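# Put the toy elephant into the child's toy box

## Task

Pick up the toy elephant and place it inside the daughter's toy box, so that it stays there once the robot lets go and nothing ends up off the table.

## Robot and tools

Robot: two arms, left_arm and right_arm, each with a two-finger parallel gripper and a wrist camera. Fixed cameras: cam_head_left, cam_head_right, cam_high, cam_low; wrist cameras: cam_left_wrist, cam_right_wrist. All images are 896x504. A two-camera stand is fixed to the floor behind the arms.

Frames. Scene frame: origin at table-top height, halfway between the nominal arm bases; +z up, +x forward over the table, +y toward left_arm (arm names do not match image left/right). Actual bases: left_arm at (+0.002, +0.314, +0.043) m, right_arm at (+0.034, -0.333, +0.020) m, both nearly unrotated. Each arm reports its gripper position (metres) and quat_wxyz in its own base frame; fixed cameras and the table use the scene frame. end_effector_position is the point between the finger pads, about 1 cm short of the fingertips. The fingers point along the gripper's +z and spread along its y. Reported positions can be off by a few centimetres, more at long reach.

Command rows. Every moving command is built from rows of 14 numbers, each in [-1, 1]: for left_arm dx, dy, dz, rx, ry, rz, opening, then the same seven for right_arm. Both arms always appear, even if one stays still. dx..rz are an offset (not a pose) from that arm's Hand target as it stood when the action or move began, along that arm's own base axes; the rotation turns about the Hand target position, and rx, ry, rz form one rotation vector. Scale: 1.0 = 0.6 m or 180 degrees. Offsets do not chain between rows; every row counts from the same start. Repeating an offset in a new call moves the arm further. Sending all six pose numbers as 0 re-requests the current Hand target. Opening is absolute: +1 fully open (0.094 m), -1 closed. A 0 in the opening slot is a real command (half open), so resend the present value to leave a gripper unchanged.

execute_actions(actions, cameras): actions is a list of actions; each action is a table of up to 15 rows, one per 1/30 s step, and a short table repeats its last row to fill 15 steps. An empty list returns images from all cameras and the full state. cameras: list of names, ["all"], or [] ; an unknown name invalidates the call.

move(target, speed, blend, opening_speed, grip_force, blocking, cameras): drives each gripper in a straight line toward a target given as one 14-number row or up to 15 rows, all offsets counted from the same starting Hand targets. speed is m/s, 0.002 to 2.9 (default 0.25), rotation capped at twice that in rad/s; one value or one per target. blend (m) rounds corners in a list; 0 stops at each. opening_speed (per second on the -1..+1 scale, at least 0.2) closes fingers gradually, useful on fragile items. grip_force: newtons per pad, 10 to 50, one value or one per arm; it persists; lower values close slowly. blocking=false returns after about 0.5 s while motion continues. Moves last 0.5 s to 10 s and do not avoid obstacles or the other arm. The result adds a move: line: done (within 10 mm and 2 degrees at rest), off_target, moving, held or fault, plus limits such as paced (pose clipped) or held (steps withheld).

wait(seconds 0 to 10, cameras): lets time pass holding commands; a running move continues. stop(cameras): brakes a running move. zoom_image(camera, region [x0, y0, x1, y1], at most 504x504 pixels) magnifies the latest image of a camera. read_manual(section="licences") gives licence text only. finished_scene(scene=1) ends the scene irreversibly.

Results: end_effector_position/quat per arm, Hand target (the pose your next offsets start from), Tool commands, Joint positions (last value = measured finger gap in m), joint velocities, joint torques (include arm weight; offset and noisy), grip_measured (opening on the command scale, a few mm wide when empty, slightly narrower than a firmly held part), grip_effort_nm (motor effort; negative means closing; not a pad force). Action calls also list gripper positions at some steps.

Behaviour. Grippers often settle a few cm short of a commanded pose due to friction and weight; send the remaining distance as an offset. Commanded orientation is clipped to within 40 degrees of the current one per step. Avoid paths near an arm's own base; go around. A blocked arm keeps pushing until retargeted away. To release, command an opening well above grip_measured.

Avoid: dropping the elephant from height, letting anything leave the table, fast or deep contact with the table, box or fixtures, any contact or squeeze between the two arms (can fail the scene), straining wrist camera cables, and long stretched-out holds that heat motors (MOTOR HOT at 75 °C, fault fold at 90 °C). Objects may occasionally be nudged by outside pushes, so re-check positions with cameras before grasping and before finishing.

Each tool is called after "Call:" as name(argument=value, ...), one argument or row to a line, values as JSON.

## Session

Call:
execute_actions(
  actions=[],
)

Scene clock: 0.00 s.
left_arm: end_effector_position=(+0.4126, +0.0203, +0.1071) grip_measured=+1.000 grip_effort_nm=n/a end_effector_quat_wxyz=(+0.586, -0.026, +0.810, +0.008) | right_arm: end_effector_position=(+0.3964, -0.0727, +0.1338) grip_measured=+1.000 grip_effort_nm=n/a end_effector_quat_wxyz=(+0.637, +0.123, +0.755, -0.100)
Joint positions: left_arm=[0.048 1.562 0.425 0.819 0.003 -0.017 0.094] | right_arm=[-0.081 1.545 0.35 1.02 0.233 0.047 0.094]
Joint velocities: within noise
Joint torques (N m): no reading
Heat: left arm: 42 °C; right arm: 40 °C.
Hand target: left_arm +0.4150, +0.0204, +0.1139; +0.593, -0.025, +0.805, +0.008 | right_arm +0.3979, -0.0730, +0.1394; +0.643, +0.124, +0.750, -0.099
Tool commands: left_gripper/opening=+1.0 right_gripper/opening=+1.0

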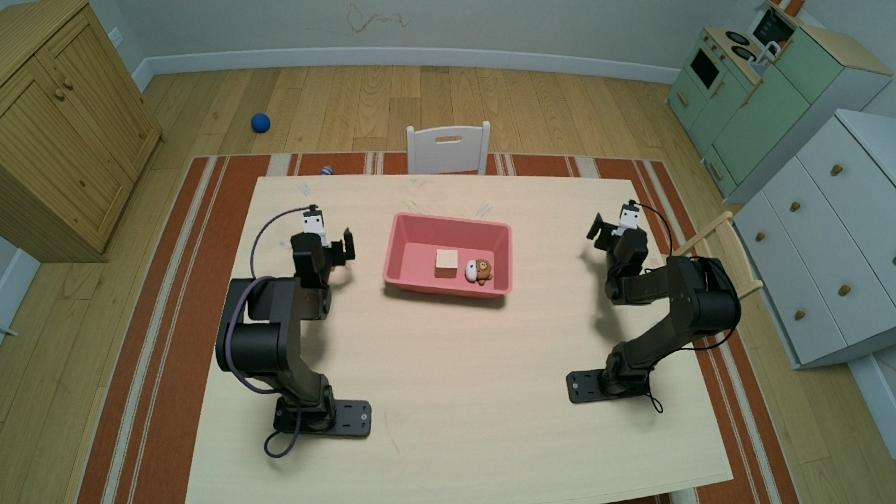

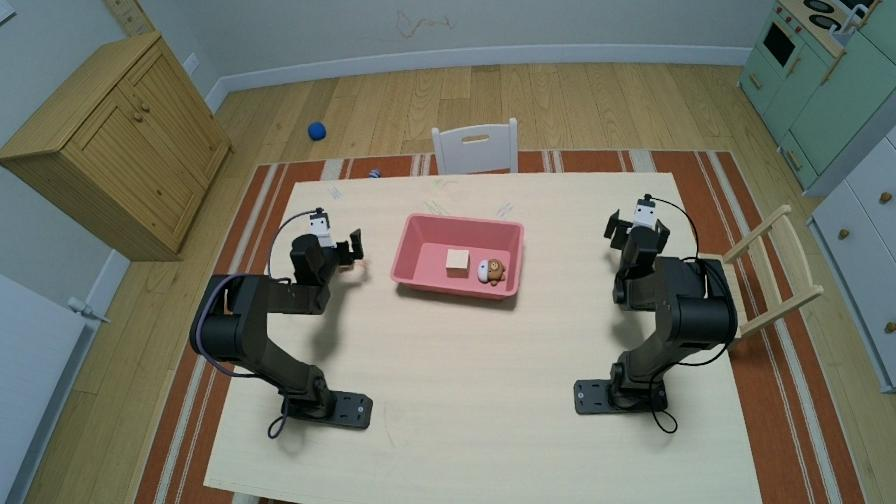

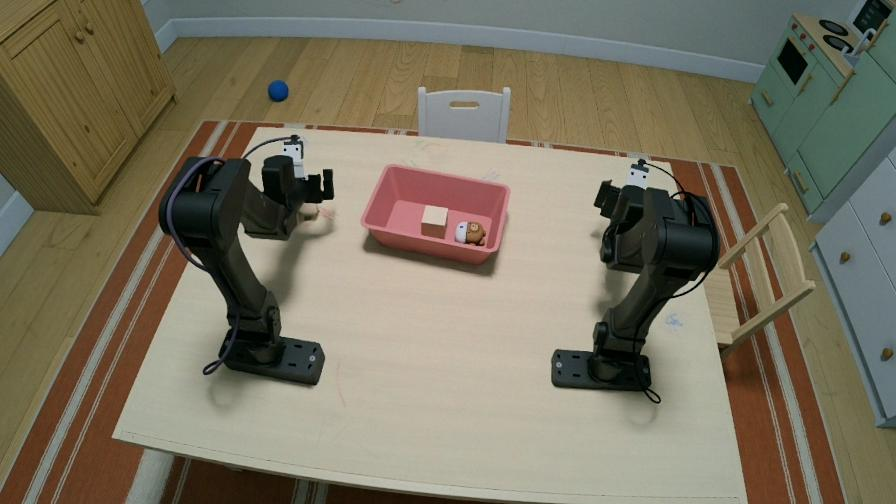

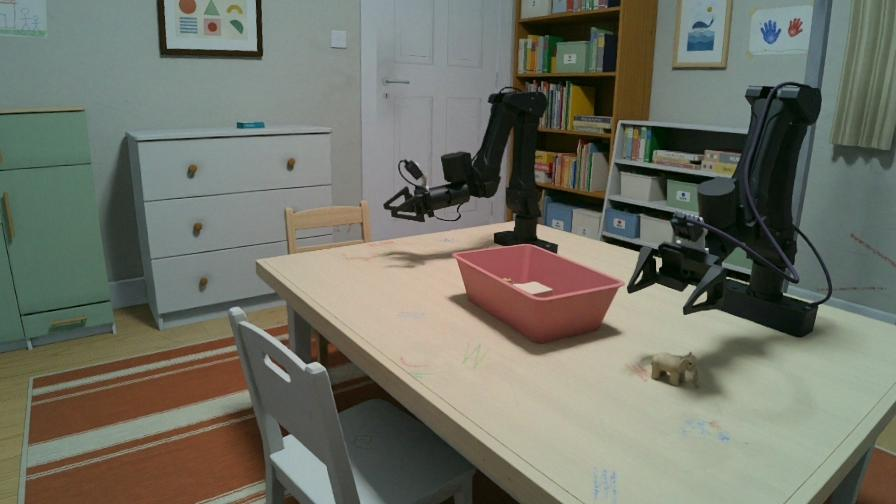

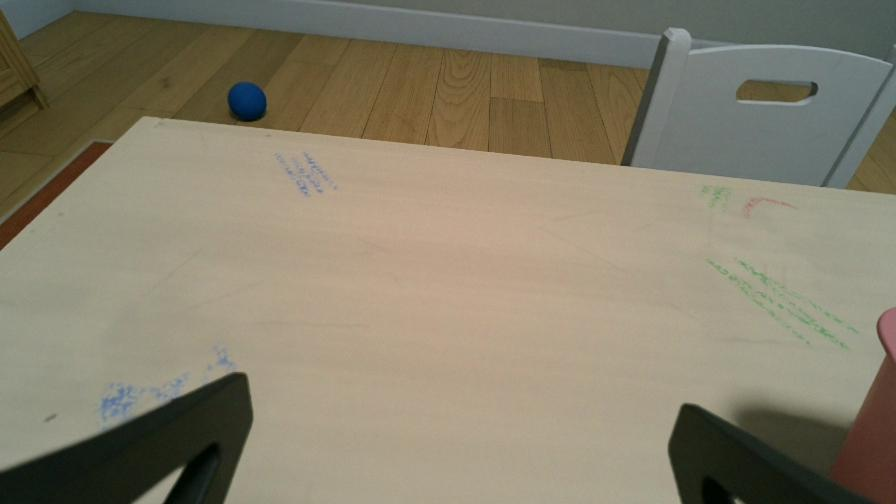

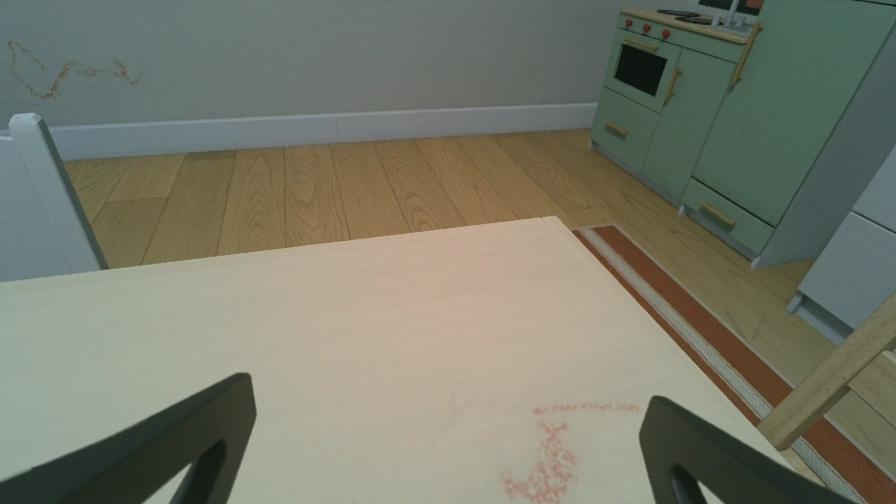

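Call:
zoom_image(
  camera="cam_low",
  region=[580, 200, 860, 420],
)

Call:
zoom_image(
  camera="cam_high",
  region=[230, 110, 530, 290],
)

Call:
zoom_image(
  camera="cam_head_right",
  region=[260, 180, 540, 340],
)

Call:
zoom_image(
  camera="cam_head_left",
  region=[240, 180, 520, 340],
)

Scaled by 1.800 from the camera's 896x504 image, which has a finer 1280x720 frame.

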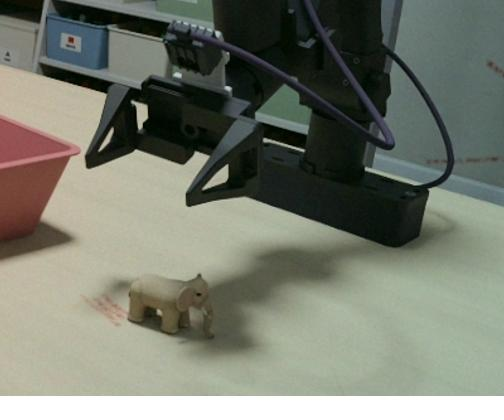

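Scaled by 1.680 from the camera's 896x504 image, which has a finer 1280x720 frame.

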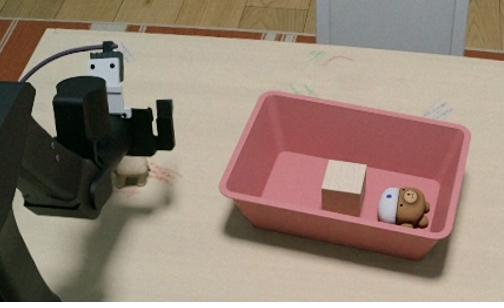

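Scaled by 1.800 from the camera's 896x504 image, which has a finer 1280x720 frame.

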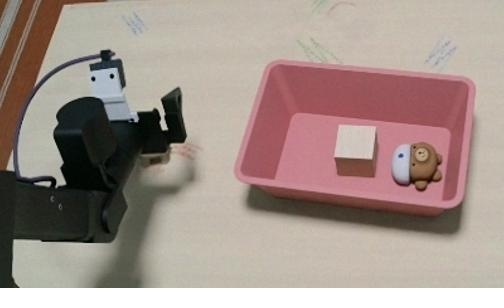

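Scaled by 1.800 from the camera's 896x504 image, which has a finer 1280x720 frame.

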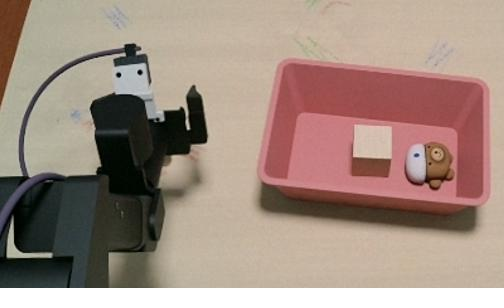

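Call:
move(
  target=[-0.1, 0, 0.17, 0, 0.25, 0, 1, 0, 0, 0, 0, 0, 0, 1],
  cameras=["all"],
)

Scene clock: 27.33 s.
left_arm: end_effector_position=(+0.3500, +0.0202, +0.2076) grip_measured=+1.000 grip_effort_nm=-0.01 end_effector_quat_wxyz=(+0.233, -0.025, +0.972, +0.012) | right_arm: end_effector_position=(+0.3964, -0.0727, +0.1338) grip_measured=+1.000 grip_effort_nm=0.01 end_effector_quat_wxyz=(+0.637, +0.123, +0.755, -0.100)
Joint positions: left_arm=[0.048 1.457 1.417 -1.061 -0.013 -0.001 0.094] | right_arm=[-0.081 1.545 0.35 1.02 0.233 0.047 0.094]
Joint torques (N m): left_arm=[-0.36 -4.78 8.66 0.7 -0.14 0.11] | right_arm=[-0.02 -5.94 6.71 1.62 0.06 0]
Heat: left arm: 43 °C; right arm: 40 °C.
Hand target: left_arm +0.3550, +0.0205, +0.2159; +0.240, -0.020, +0.970, +0.017 | right_arm +0.3979, -0.0730, +0.1394; +0.643, +0.124, +0.750, -0.099
Off the commanded pose: left_arm 0.010 m, 1 deg | right_arm 0.006 m, 1 deg.
move: done

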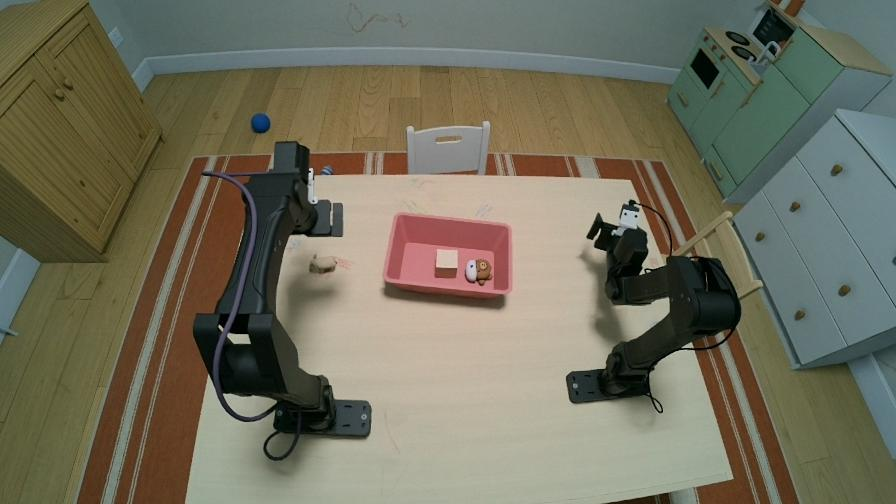

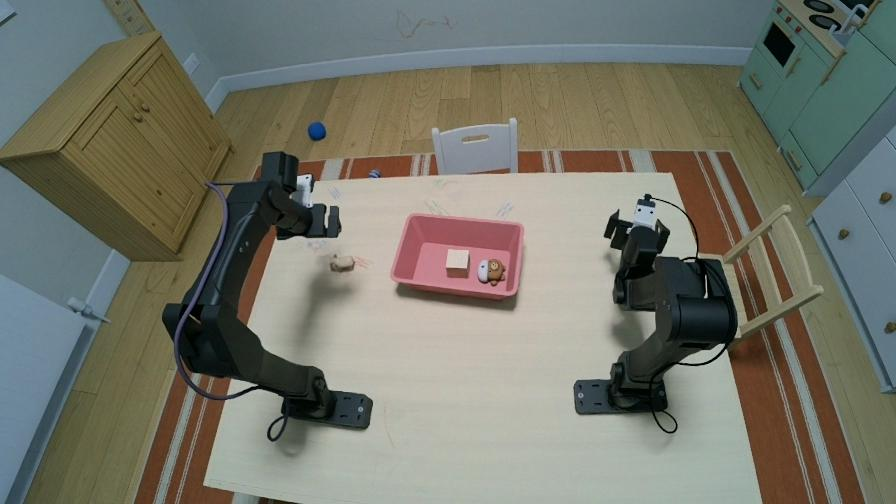

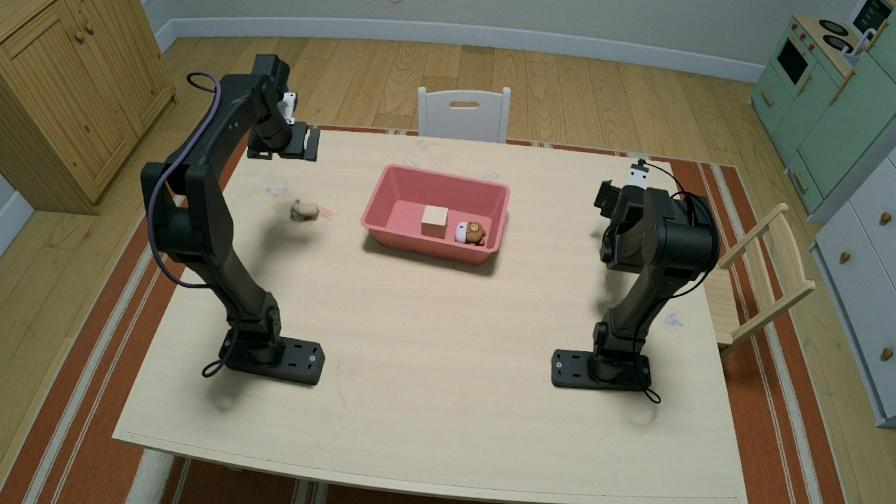

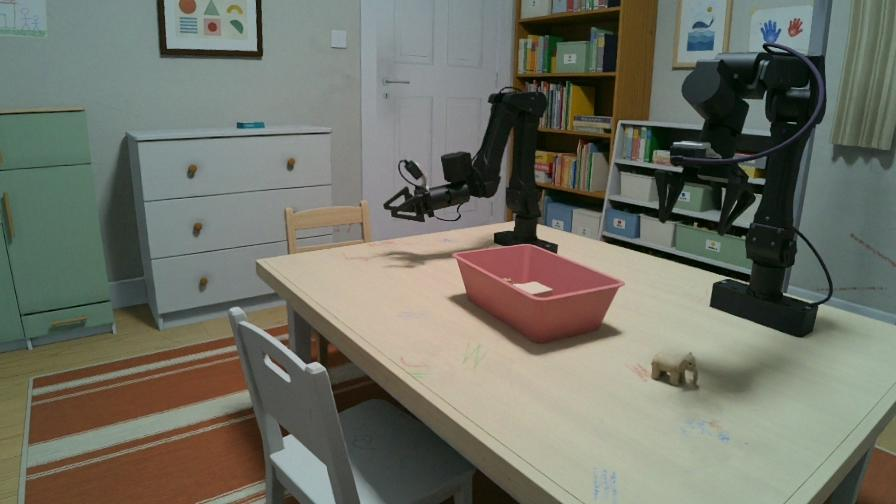

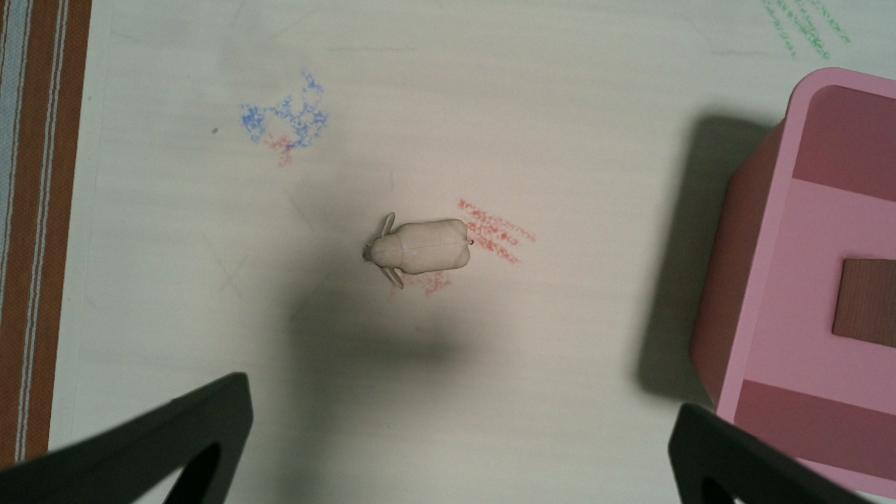

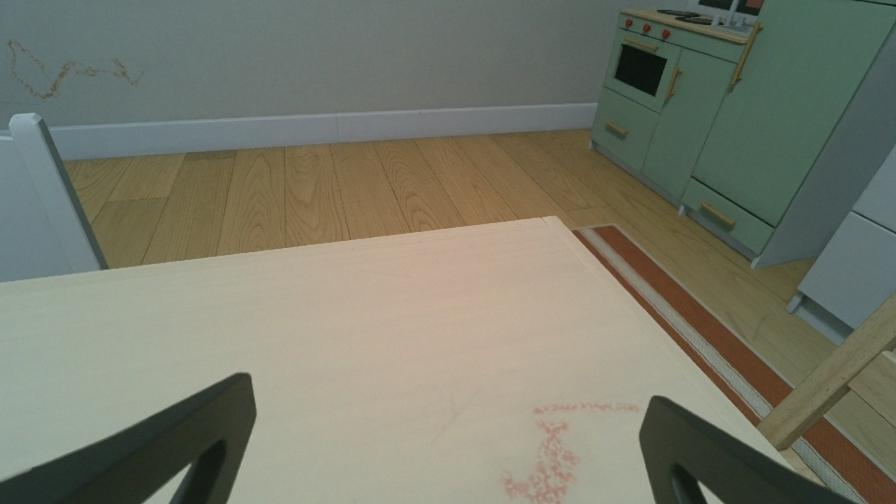

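Call:
zoom_image(
  camera="cam_left_wrist",
  region=[340, 180, 540, 320],
)

Call:
zoom_image(
  camera="cam_low",
  region=[620, 330, 740, 400],
)

Call:
zoom_image(
  camera="cam_low",
  region=[430, 220, 730, 400],
)

Call:
zoom_image(
  camera="cam_head_right",
  region=[300, 190, 540, 330],
)

Scaled by 2.520 from the camera's 896x504 image, which has a finer 1280x720 frame.

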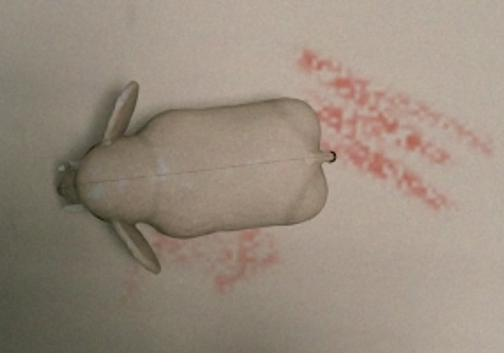

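Scaled by 4.200 from the camera's 896x504 image, which has a finer 1280x720 frame.

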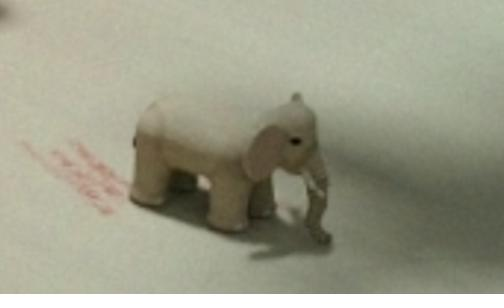

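Scaled by 1.680 from the camera's 896x504 image, which has a finer 1280x720 frame.

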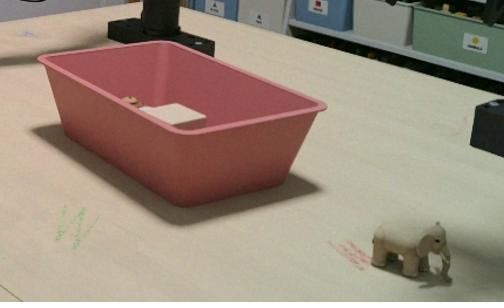

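Scaled by 2.100 from the camera's 896x504 image, which has a finer 1280x720 frame.

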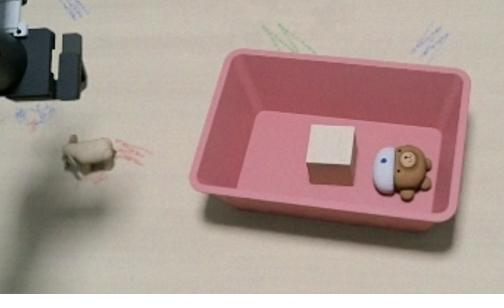

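Call:
move(
  target=[0.095, 0.0292, -0.1515, 0.0941, 0.1385, -0.4290, 1, 0, 0, 0, 0, 0, 0, 1],
  cameras=["cam_left_wrist", "cam_high", "cam_head_right", "cam_low"],
)

Scene clock: 122.90 s.
left_arm: end_effector_position=(+0.4086, +0.0393, +0.1249) grip_measured=+1.000 grip_effort_nm=-0.01 end_effector_quat_wxyz=(+0.002, +0.613, +0.790, +0.001) | right_arm: end_effector_position=(+0.3964, -0.0727, +0.1338) grip_measured=+1.000 grip_effort_nm=0.01 end_effector_quat_wxyz=(+0.637, +0.123, +0.755, -0.100)
Joint positions: left_arm=[0.094 2.128 2.018 -1.457 0.001 1.412 0.094] | right_arm=[-0.081 1.545 0.35 1.02 0.233 0.047 0.094]
Joint torques (N m): left_arm=[-0.38 -9.65 7.8 -0.16 -0.08 0.14] | right_arm=[0.01 -5.97 6.68 1.62 0.05 0.01]
Heat: left arm: 46 °C; right arm: 41 °C.
Hand target: left_arm +0.4120, +0.0380, +0.1250; +0.000, +0.619, +0.785, +0.000 | right_arm +0.3979, -0.0730, +0.1394; +0.643, +0.124, +0.750, -0.099
Off the commanded pose: left_arm 0.004 m, 1 deg | right_arm 0.006 m, 1 deg.
move: done
Images, in order (width x height): cam_head_right 896x504, cam_high 896x504, cam_low 896x504, cam_left_wrist 896x504.

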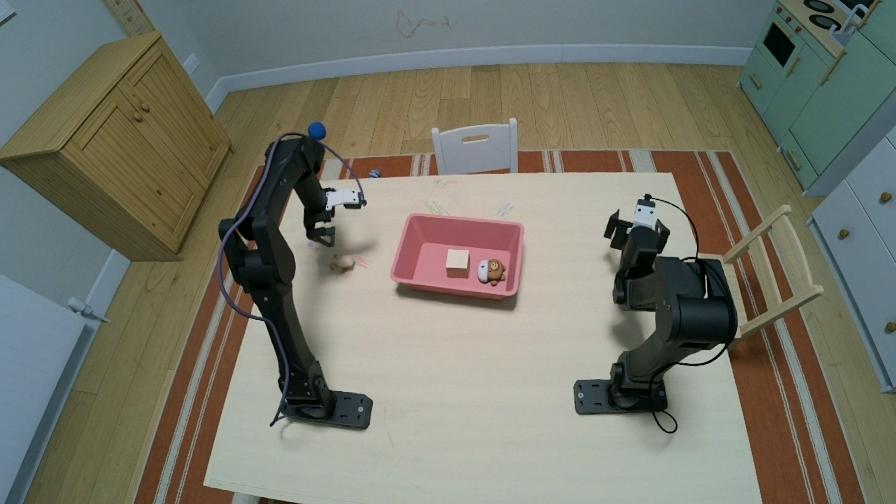

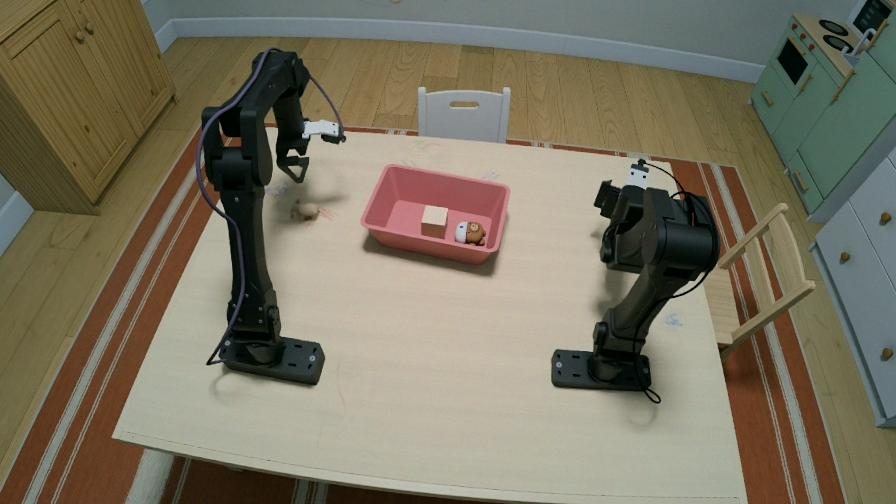

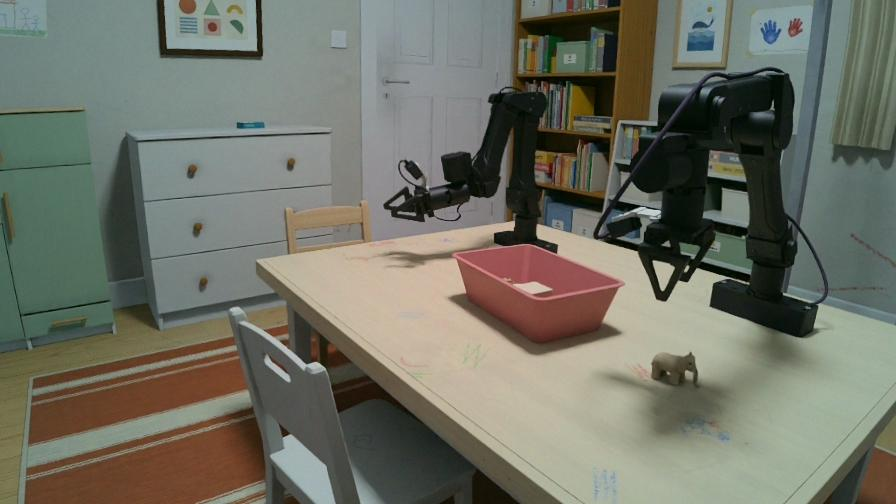

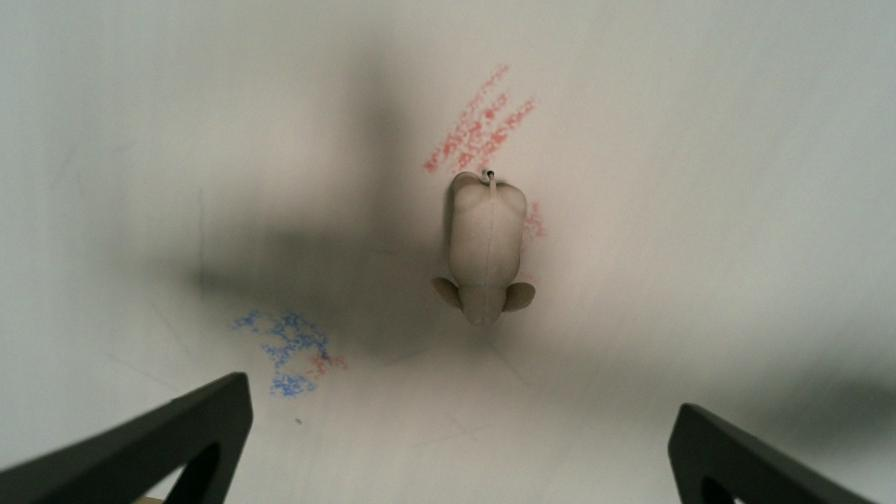

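Call:
zoom_image(
  camera="cam_left_wrist",
  region=[400, 140, 580, 350],
)

Scaled by 2.400 from the camera's 896x504 image, which has a finer 1280x720 frame.

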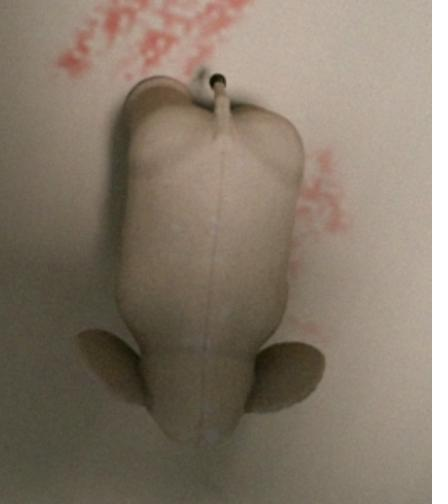

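Call:
move(
  target=[-0.0252, 0.0008, -0.1167, 0, 0, 0, 1, 0, 0, 0, 0, 0, 0, 1],
  speed=0.15,
  cameras=["cam_left_wrist", "cam_high", "cam_low"],
)

Scene clock: 165.30 s.
left_arm: end_effector_position=(+0.3956, +0.0383, +0.0424) grip_measured=+1.000 grip_effort_nm=-0.01 end_effector_quat_wxyz=(-0.013, +0.614, +0.789, -0.013) | right_arm: end_effector_position=(+0.3964, -0.0727, +0.1338) grip_measured=+1.000 grip_effort_nm=0.01 end_effector_quat_wxyz=(+0.637, +0.123, +0.755, -0.100)
Joint positions: left_arm=[0.094 2.128 1.689 -1.168 0 1.417 0.094] | right_arm=[-0.081 1.545 0.35 1.02 0.233 0.047 0.094]
Joint torques (N m): left_arm=[0.03 -14.45 4.48 -0.01 -0.05 0.15] | right_arm=[-0.03 -5.94 6.68 1.61 0.06 0.01]
Heat: left arm: 45 °C; right arm: 41 °C.
Hand target: left_arm +0.3969, +0.0384, +0.0550; +0.000, +0.619, +0.785, +0.000 | right_arm +0.3979, -0.0730, +0.1394; +0.643, +0.124, +0.750, -0.099
Off the commanded pose: left_arm 0.013 m, 2 deg | right_arm 0.006 m, 1 deg.
move: off_target (left_arm)
Images, in order (width x height): cam_high 896x504, cam_low 896x504, cam_left_wrist 896x504.

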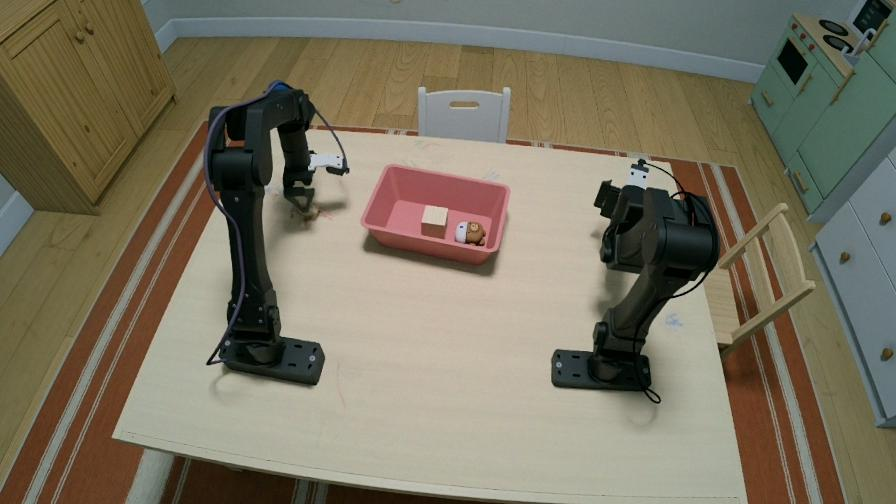

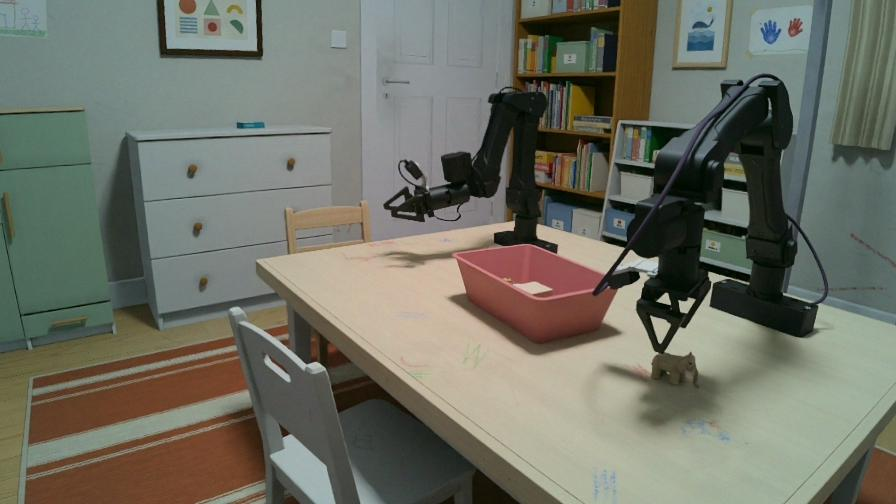

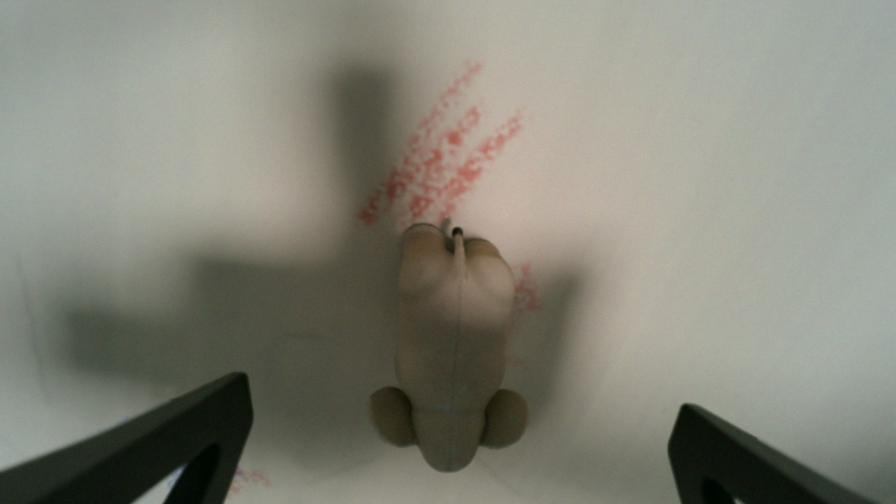

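Call:
move(
  target=[0, 0.003, -0.092, 0, -0.008, 0, 1, 0, 0, 0, 0, 0, 0, 1],
  speed=0.08,
  cameras=["cam_left_wrist", "cam_high", "cam_low"],
)

Call:
zoom_image(
  camera="cam_low",
  region=[600, 270, 760, 400],
)

Scene clock: 190.80 s.
left_arm: end_effector_position=(+0.3982, +0.0385, +0.0007) grip_measured=+1.000 grip_effort_nm=-0.02 end_effector_quat_wxyz=(+0.008, +0.617, +0.787, +0.008) | right_arm: end_effector_position=(+0.3964, -0.0727, +0.1338) grip_measured=+1.000 grip_effort_nm=0.01 end_effector_quat_wxyz=(+0.637, +0.123, +0.755, -0.100)
Joint positions: left_arm=[0.094 2.127 1.515 -0.936 0 1.424 0.094] | right_arm=[-0.081 1.545 0.35 1.02 0.233 0.047 0.094]
Joint torques (N m): left_arm=[0.53 -11.19 4.38 0.08 -0.03 0.15] | right_arm=[-0.01 -5.94 6.68 1.62 0.05 0]
Heat: left arm: 42 °C; right arm: 41 °C.
Hand target: left_arm +0.3968, +0.0402, -0.0002; +0.010, +0.619, +0.785, +0.008 | right_arm +0.3979, -0.0730, +0.1394; +0.643, +0.124, +0.750, -0.099
Off the commanded pose: left_arm 0.002 m, 0 deg | right_arm 0.006 m, 1 deg.
move: done
Images, in order (width x height): cam_high 896x504, cam_low 896x504, cam_left_wrist 896x504.

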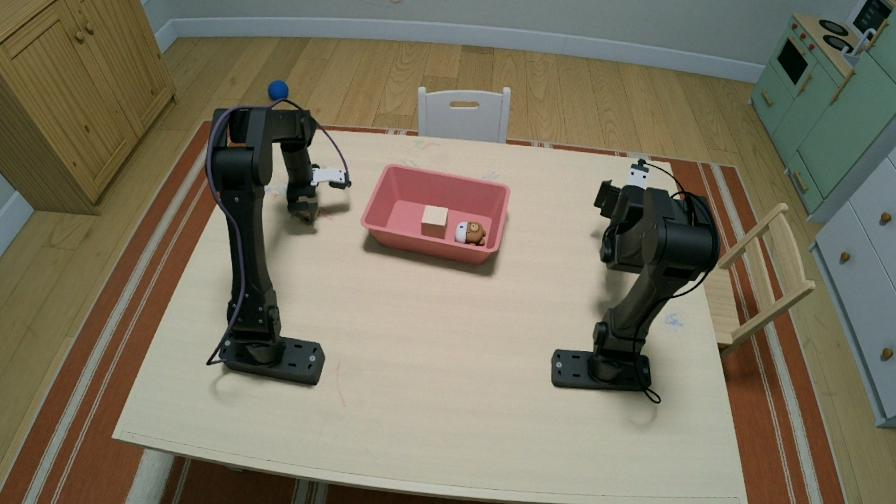

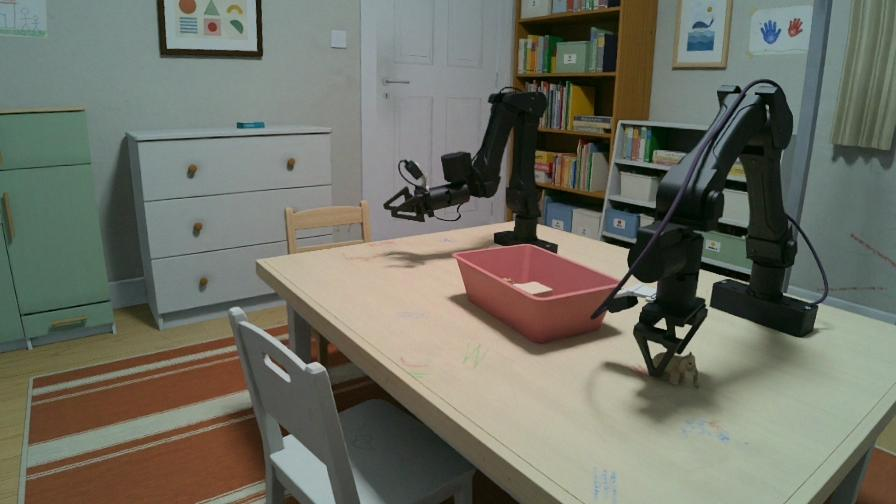

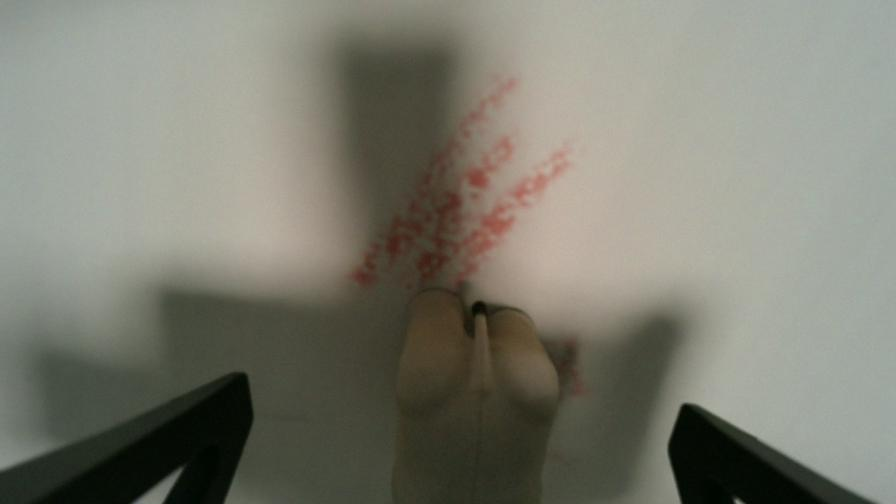

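Scaled by 3.150 from the camera's 896x504 image, which has a finer 1280x720 frame.

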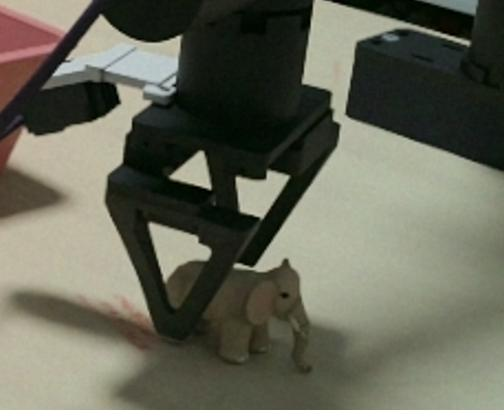

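Call:
move(
  target=[0, 0, -0.0133, 0, 0, 0, 1, 0, 0, 0, 0, 0, 0, 1],
  speed=0.03,
  cameras=["cam_left_wrist", "cam_low"],
)

Call:
zoom_image(
  camera="cam_low",
  region=[600, 270, 760, 400],
)

Scene clock: 243.97 s.
left_arm: end_effector_position=(+0.3997, +0.0387, -0.0028) grip_measured=+1.000 grip_effort_nm=-0.02 end_effector_quat_wxyz=(+0.013, +0.617, +0.787, +0.012) | right_arm: end_effector_position=(+0.3964, -0.0727, +0.1338) grip_measured=+1.000 grip_effort_nm=0.01 end_effector_quat_wxyz=(+0.637, +0.123, +0.755, -0.100)
Joint positions: left_arm=[0.094 2.127 1.5 -0.909 0 1.424 0.094] | right_arm=[-0.081 1.545 0.35 1.02 0.233 0.047 0.094]
Joint torques (N m): left_arm=[0.54 -10.33 4.33 0.13 -0.02 0.13] | right_arm=[-0.03 -5.94 6.72 1.62 0.06 0.01]
Heat: left arm: 40 °C; right arm: 41 °C.
Hand target: left_arm +0.3968, +0.0402, -0.0082; +0.010, +0.619, +0.785, +0.008 | right_arm +0.3979, -0.0730, +0.1394; +0.643, +0.124, +0.750, -0.099
Off the commanded pose: left_arm 0.006 m, 1 deg | right_arm 0.006 m, 1 deg.
move: done
Images, in order (width x height): cam_low 896x504, cam_left_wrist 896x504.

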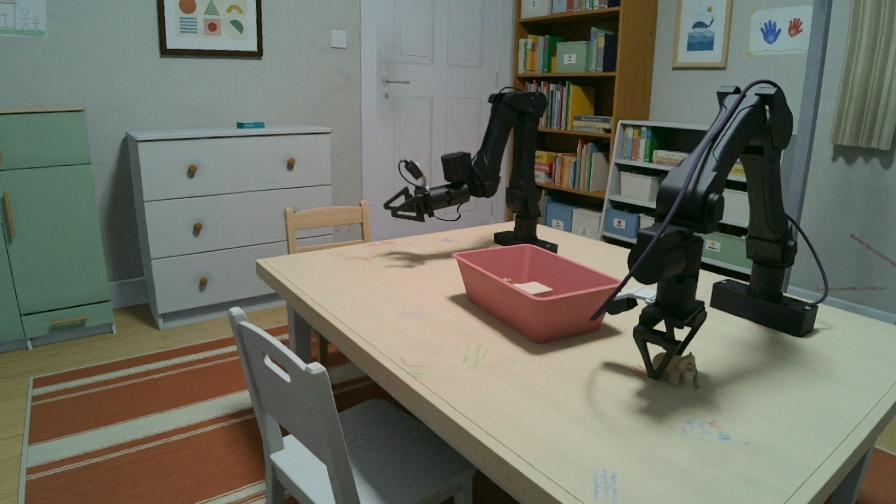

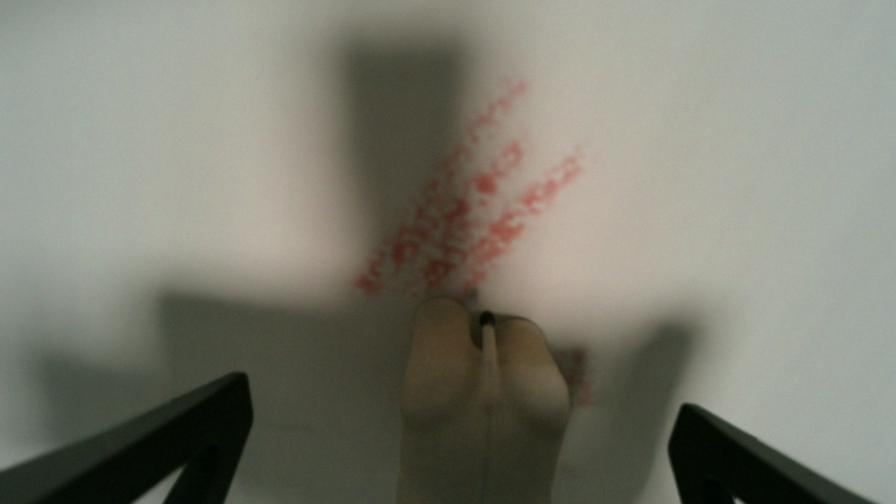

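Scaled by 3.150 from the camera's 896x504 image, which has a finer 1280x720 frame.

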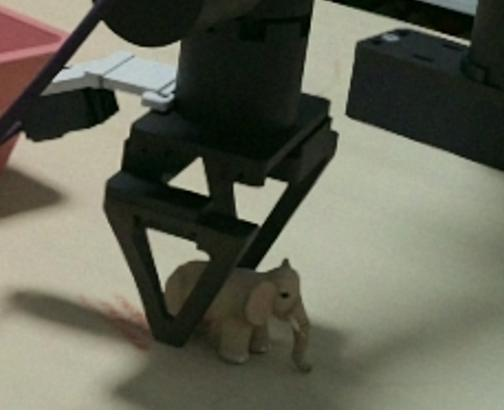

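Call:
move(
  target=[0, 0, 0, 0, 0, 0, -0.4, 0, 0, 0, 0, 0, 0, 1],
  speed=0.03,
  opening_speed=0.4,
  grip_force=[20, 50],
  cameras=["cam_left_wrist", "cam_low", "cam_high"],
)

Call:
zoom_image(
  camera="cam_low",
  region=[600, 270, 760, 400],
)

Scene clock: 260.23 s.
left_arm: end_effector_position=(+0.3999, +0.0387, -0.0028) grip_measured=-0.316 grip_effort_nm=-0.46 end_effector_quat_wxyz=(+0.013, +0.617, +0.787, +0.012) | right_arm: end_effector_position=(+0.3964, -0.0727, +0.1338) grip_measured=+1.000 grip_effort_nm=0.01 end_effector_quat_wxyz=(+0.637, +0.123, +0.755, -0.100)
Joint positions: left_arm=[0.094 2.127 1.5 -0.908 0 1.424 0.032] | right_arm=[-0.081 1.545 0.35 1.02 0.233 0.047 0.094]
Joint torques (N m): left_arm=[0.49 -10.32 4.3 0.11 -0.03 0.14] | right_arm=[-0.03 -5.93 6.68 1.62 0.05 0.01]
Heat: left arm: 40 °C; right arm: 41 °C.
Hand target: left_arm +0.3968, +0.0402, -0.0082; +0.010, +0.619, +0.785, +0.008 | right_arm +0.3979, -0.0730, +0.1394; +0.643, +0.124, +0.750, -0.099
Off the commanded pose: left_arm 0.006 m, 1 deg | right_arm 0.006 m, 1 deg.
grip_force (N): 20, 50
move: done
Images, in order (width x height): cam_high 896x504, cam_low 896x504, cam_left_wrist 896x504.

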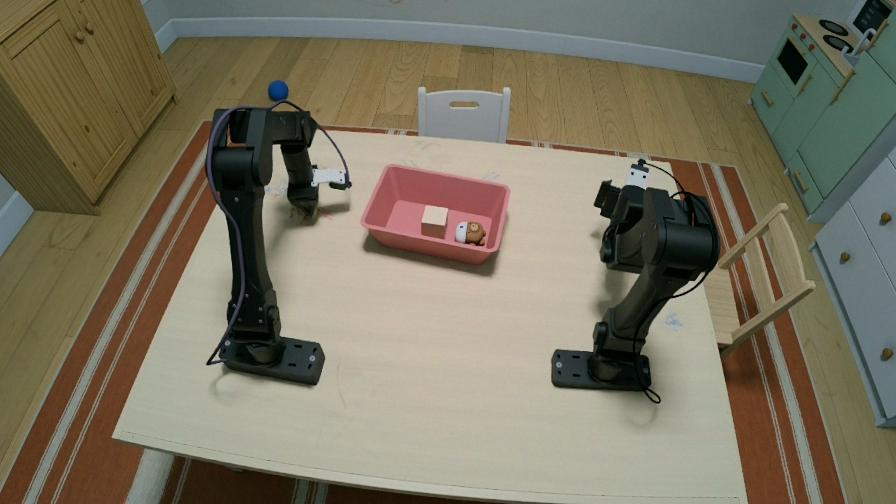

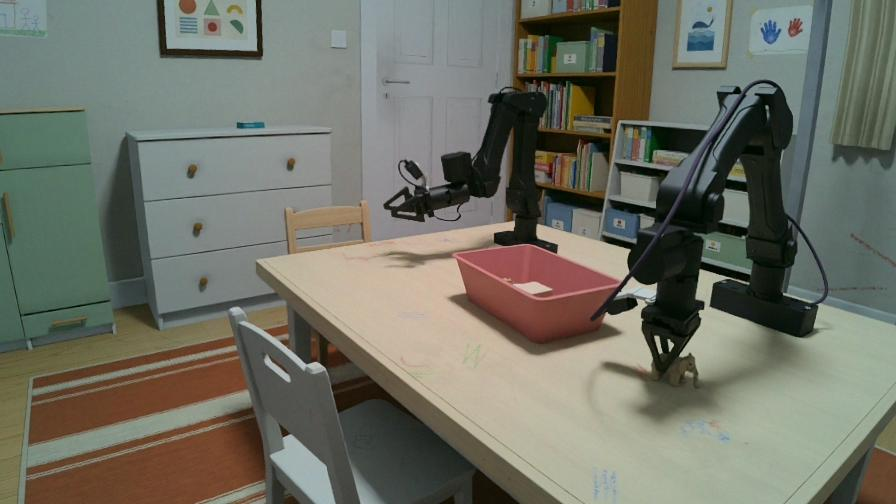

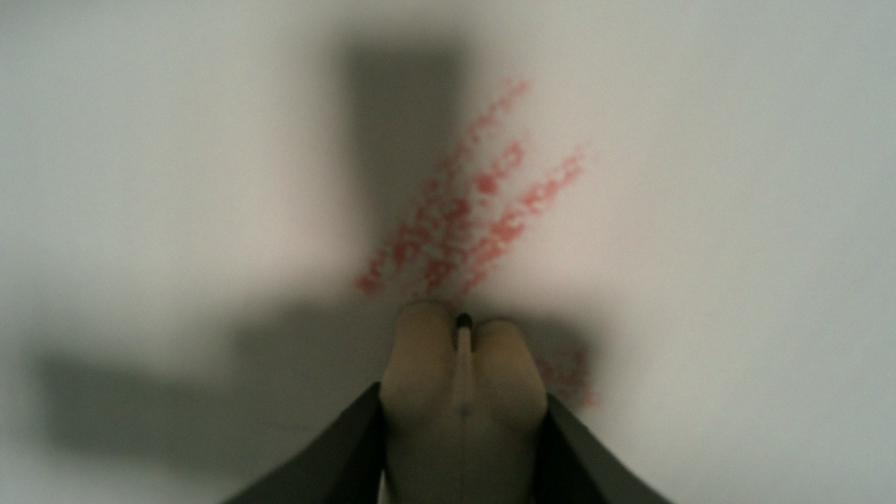

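Scaled by 3.150 from the camera's 896x504 image, which has a finer 1280x720 frame.

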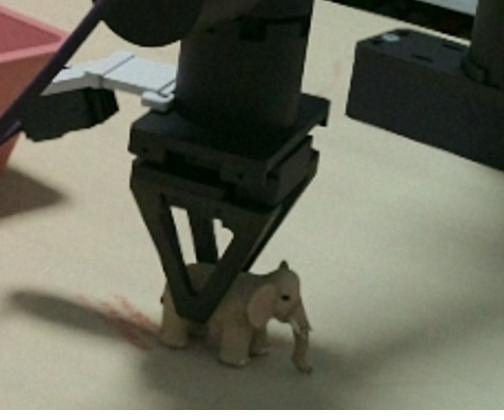

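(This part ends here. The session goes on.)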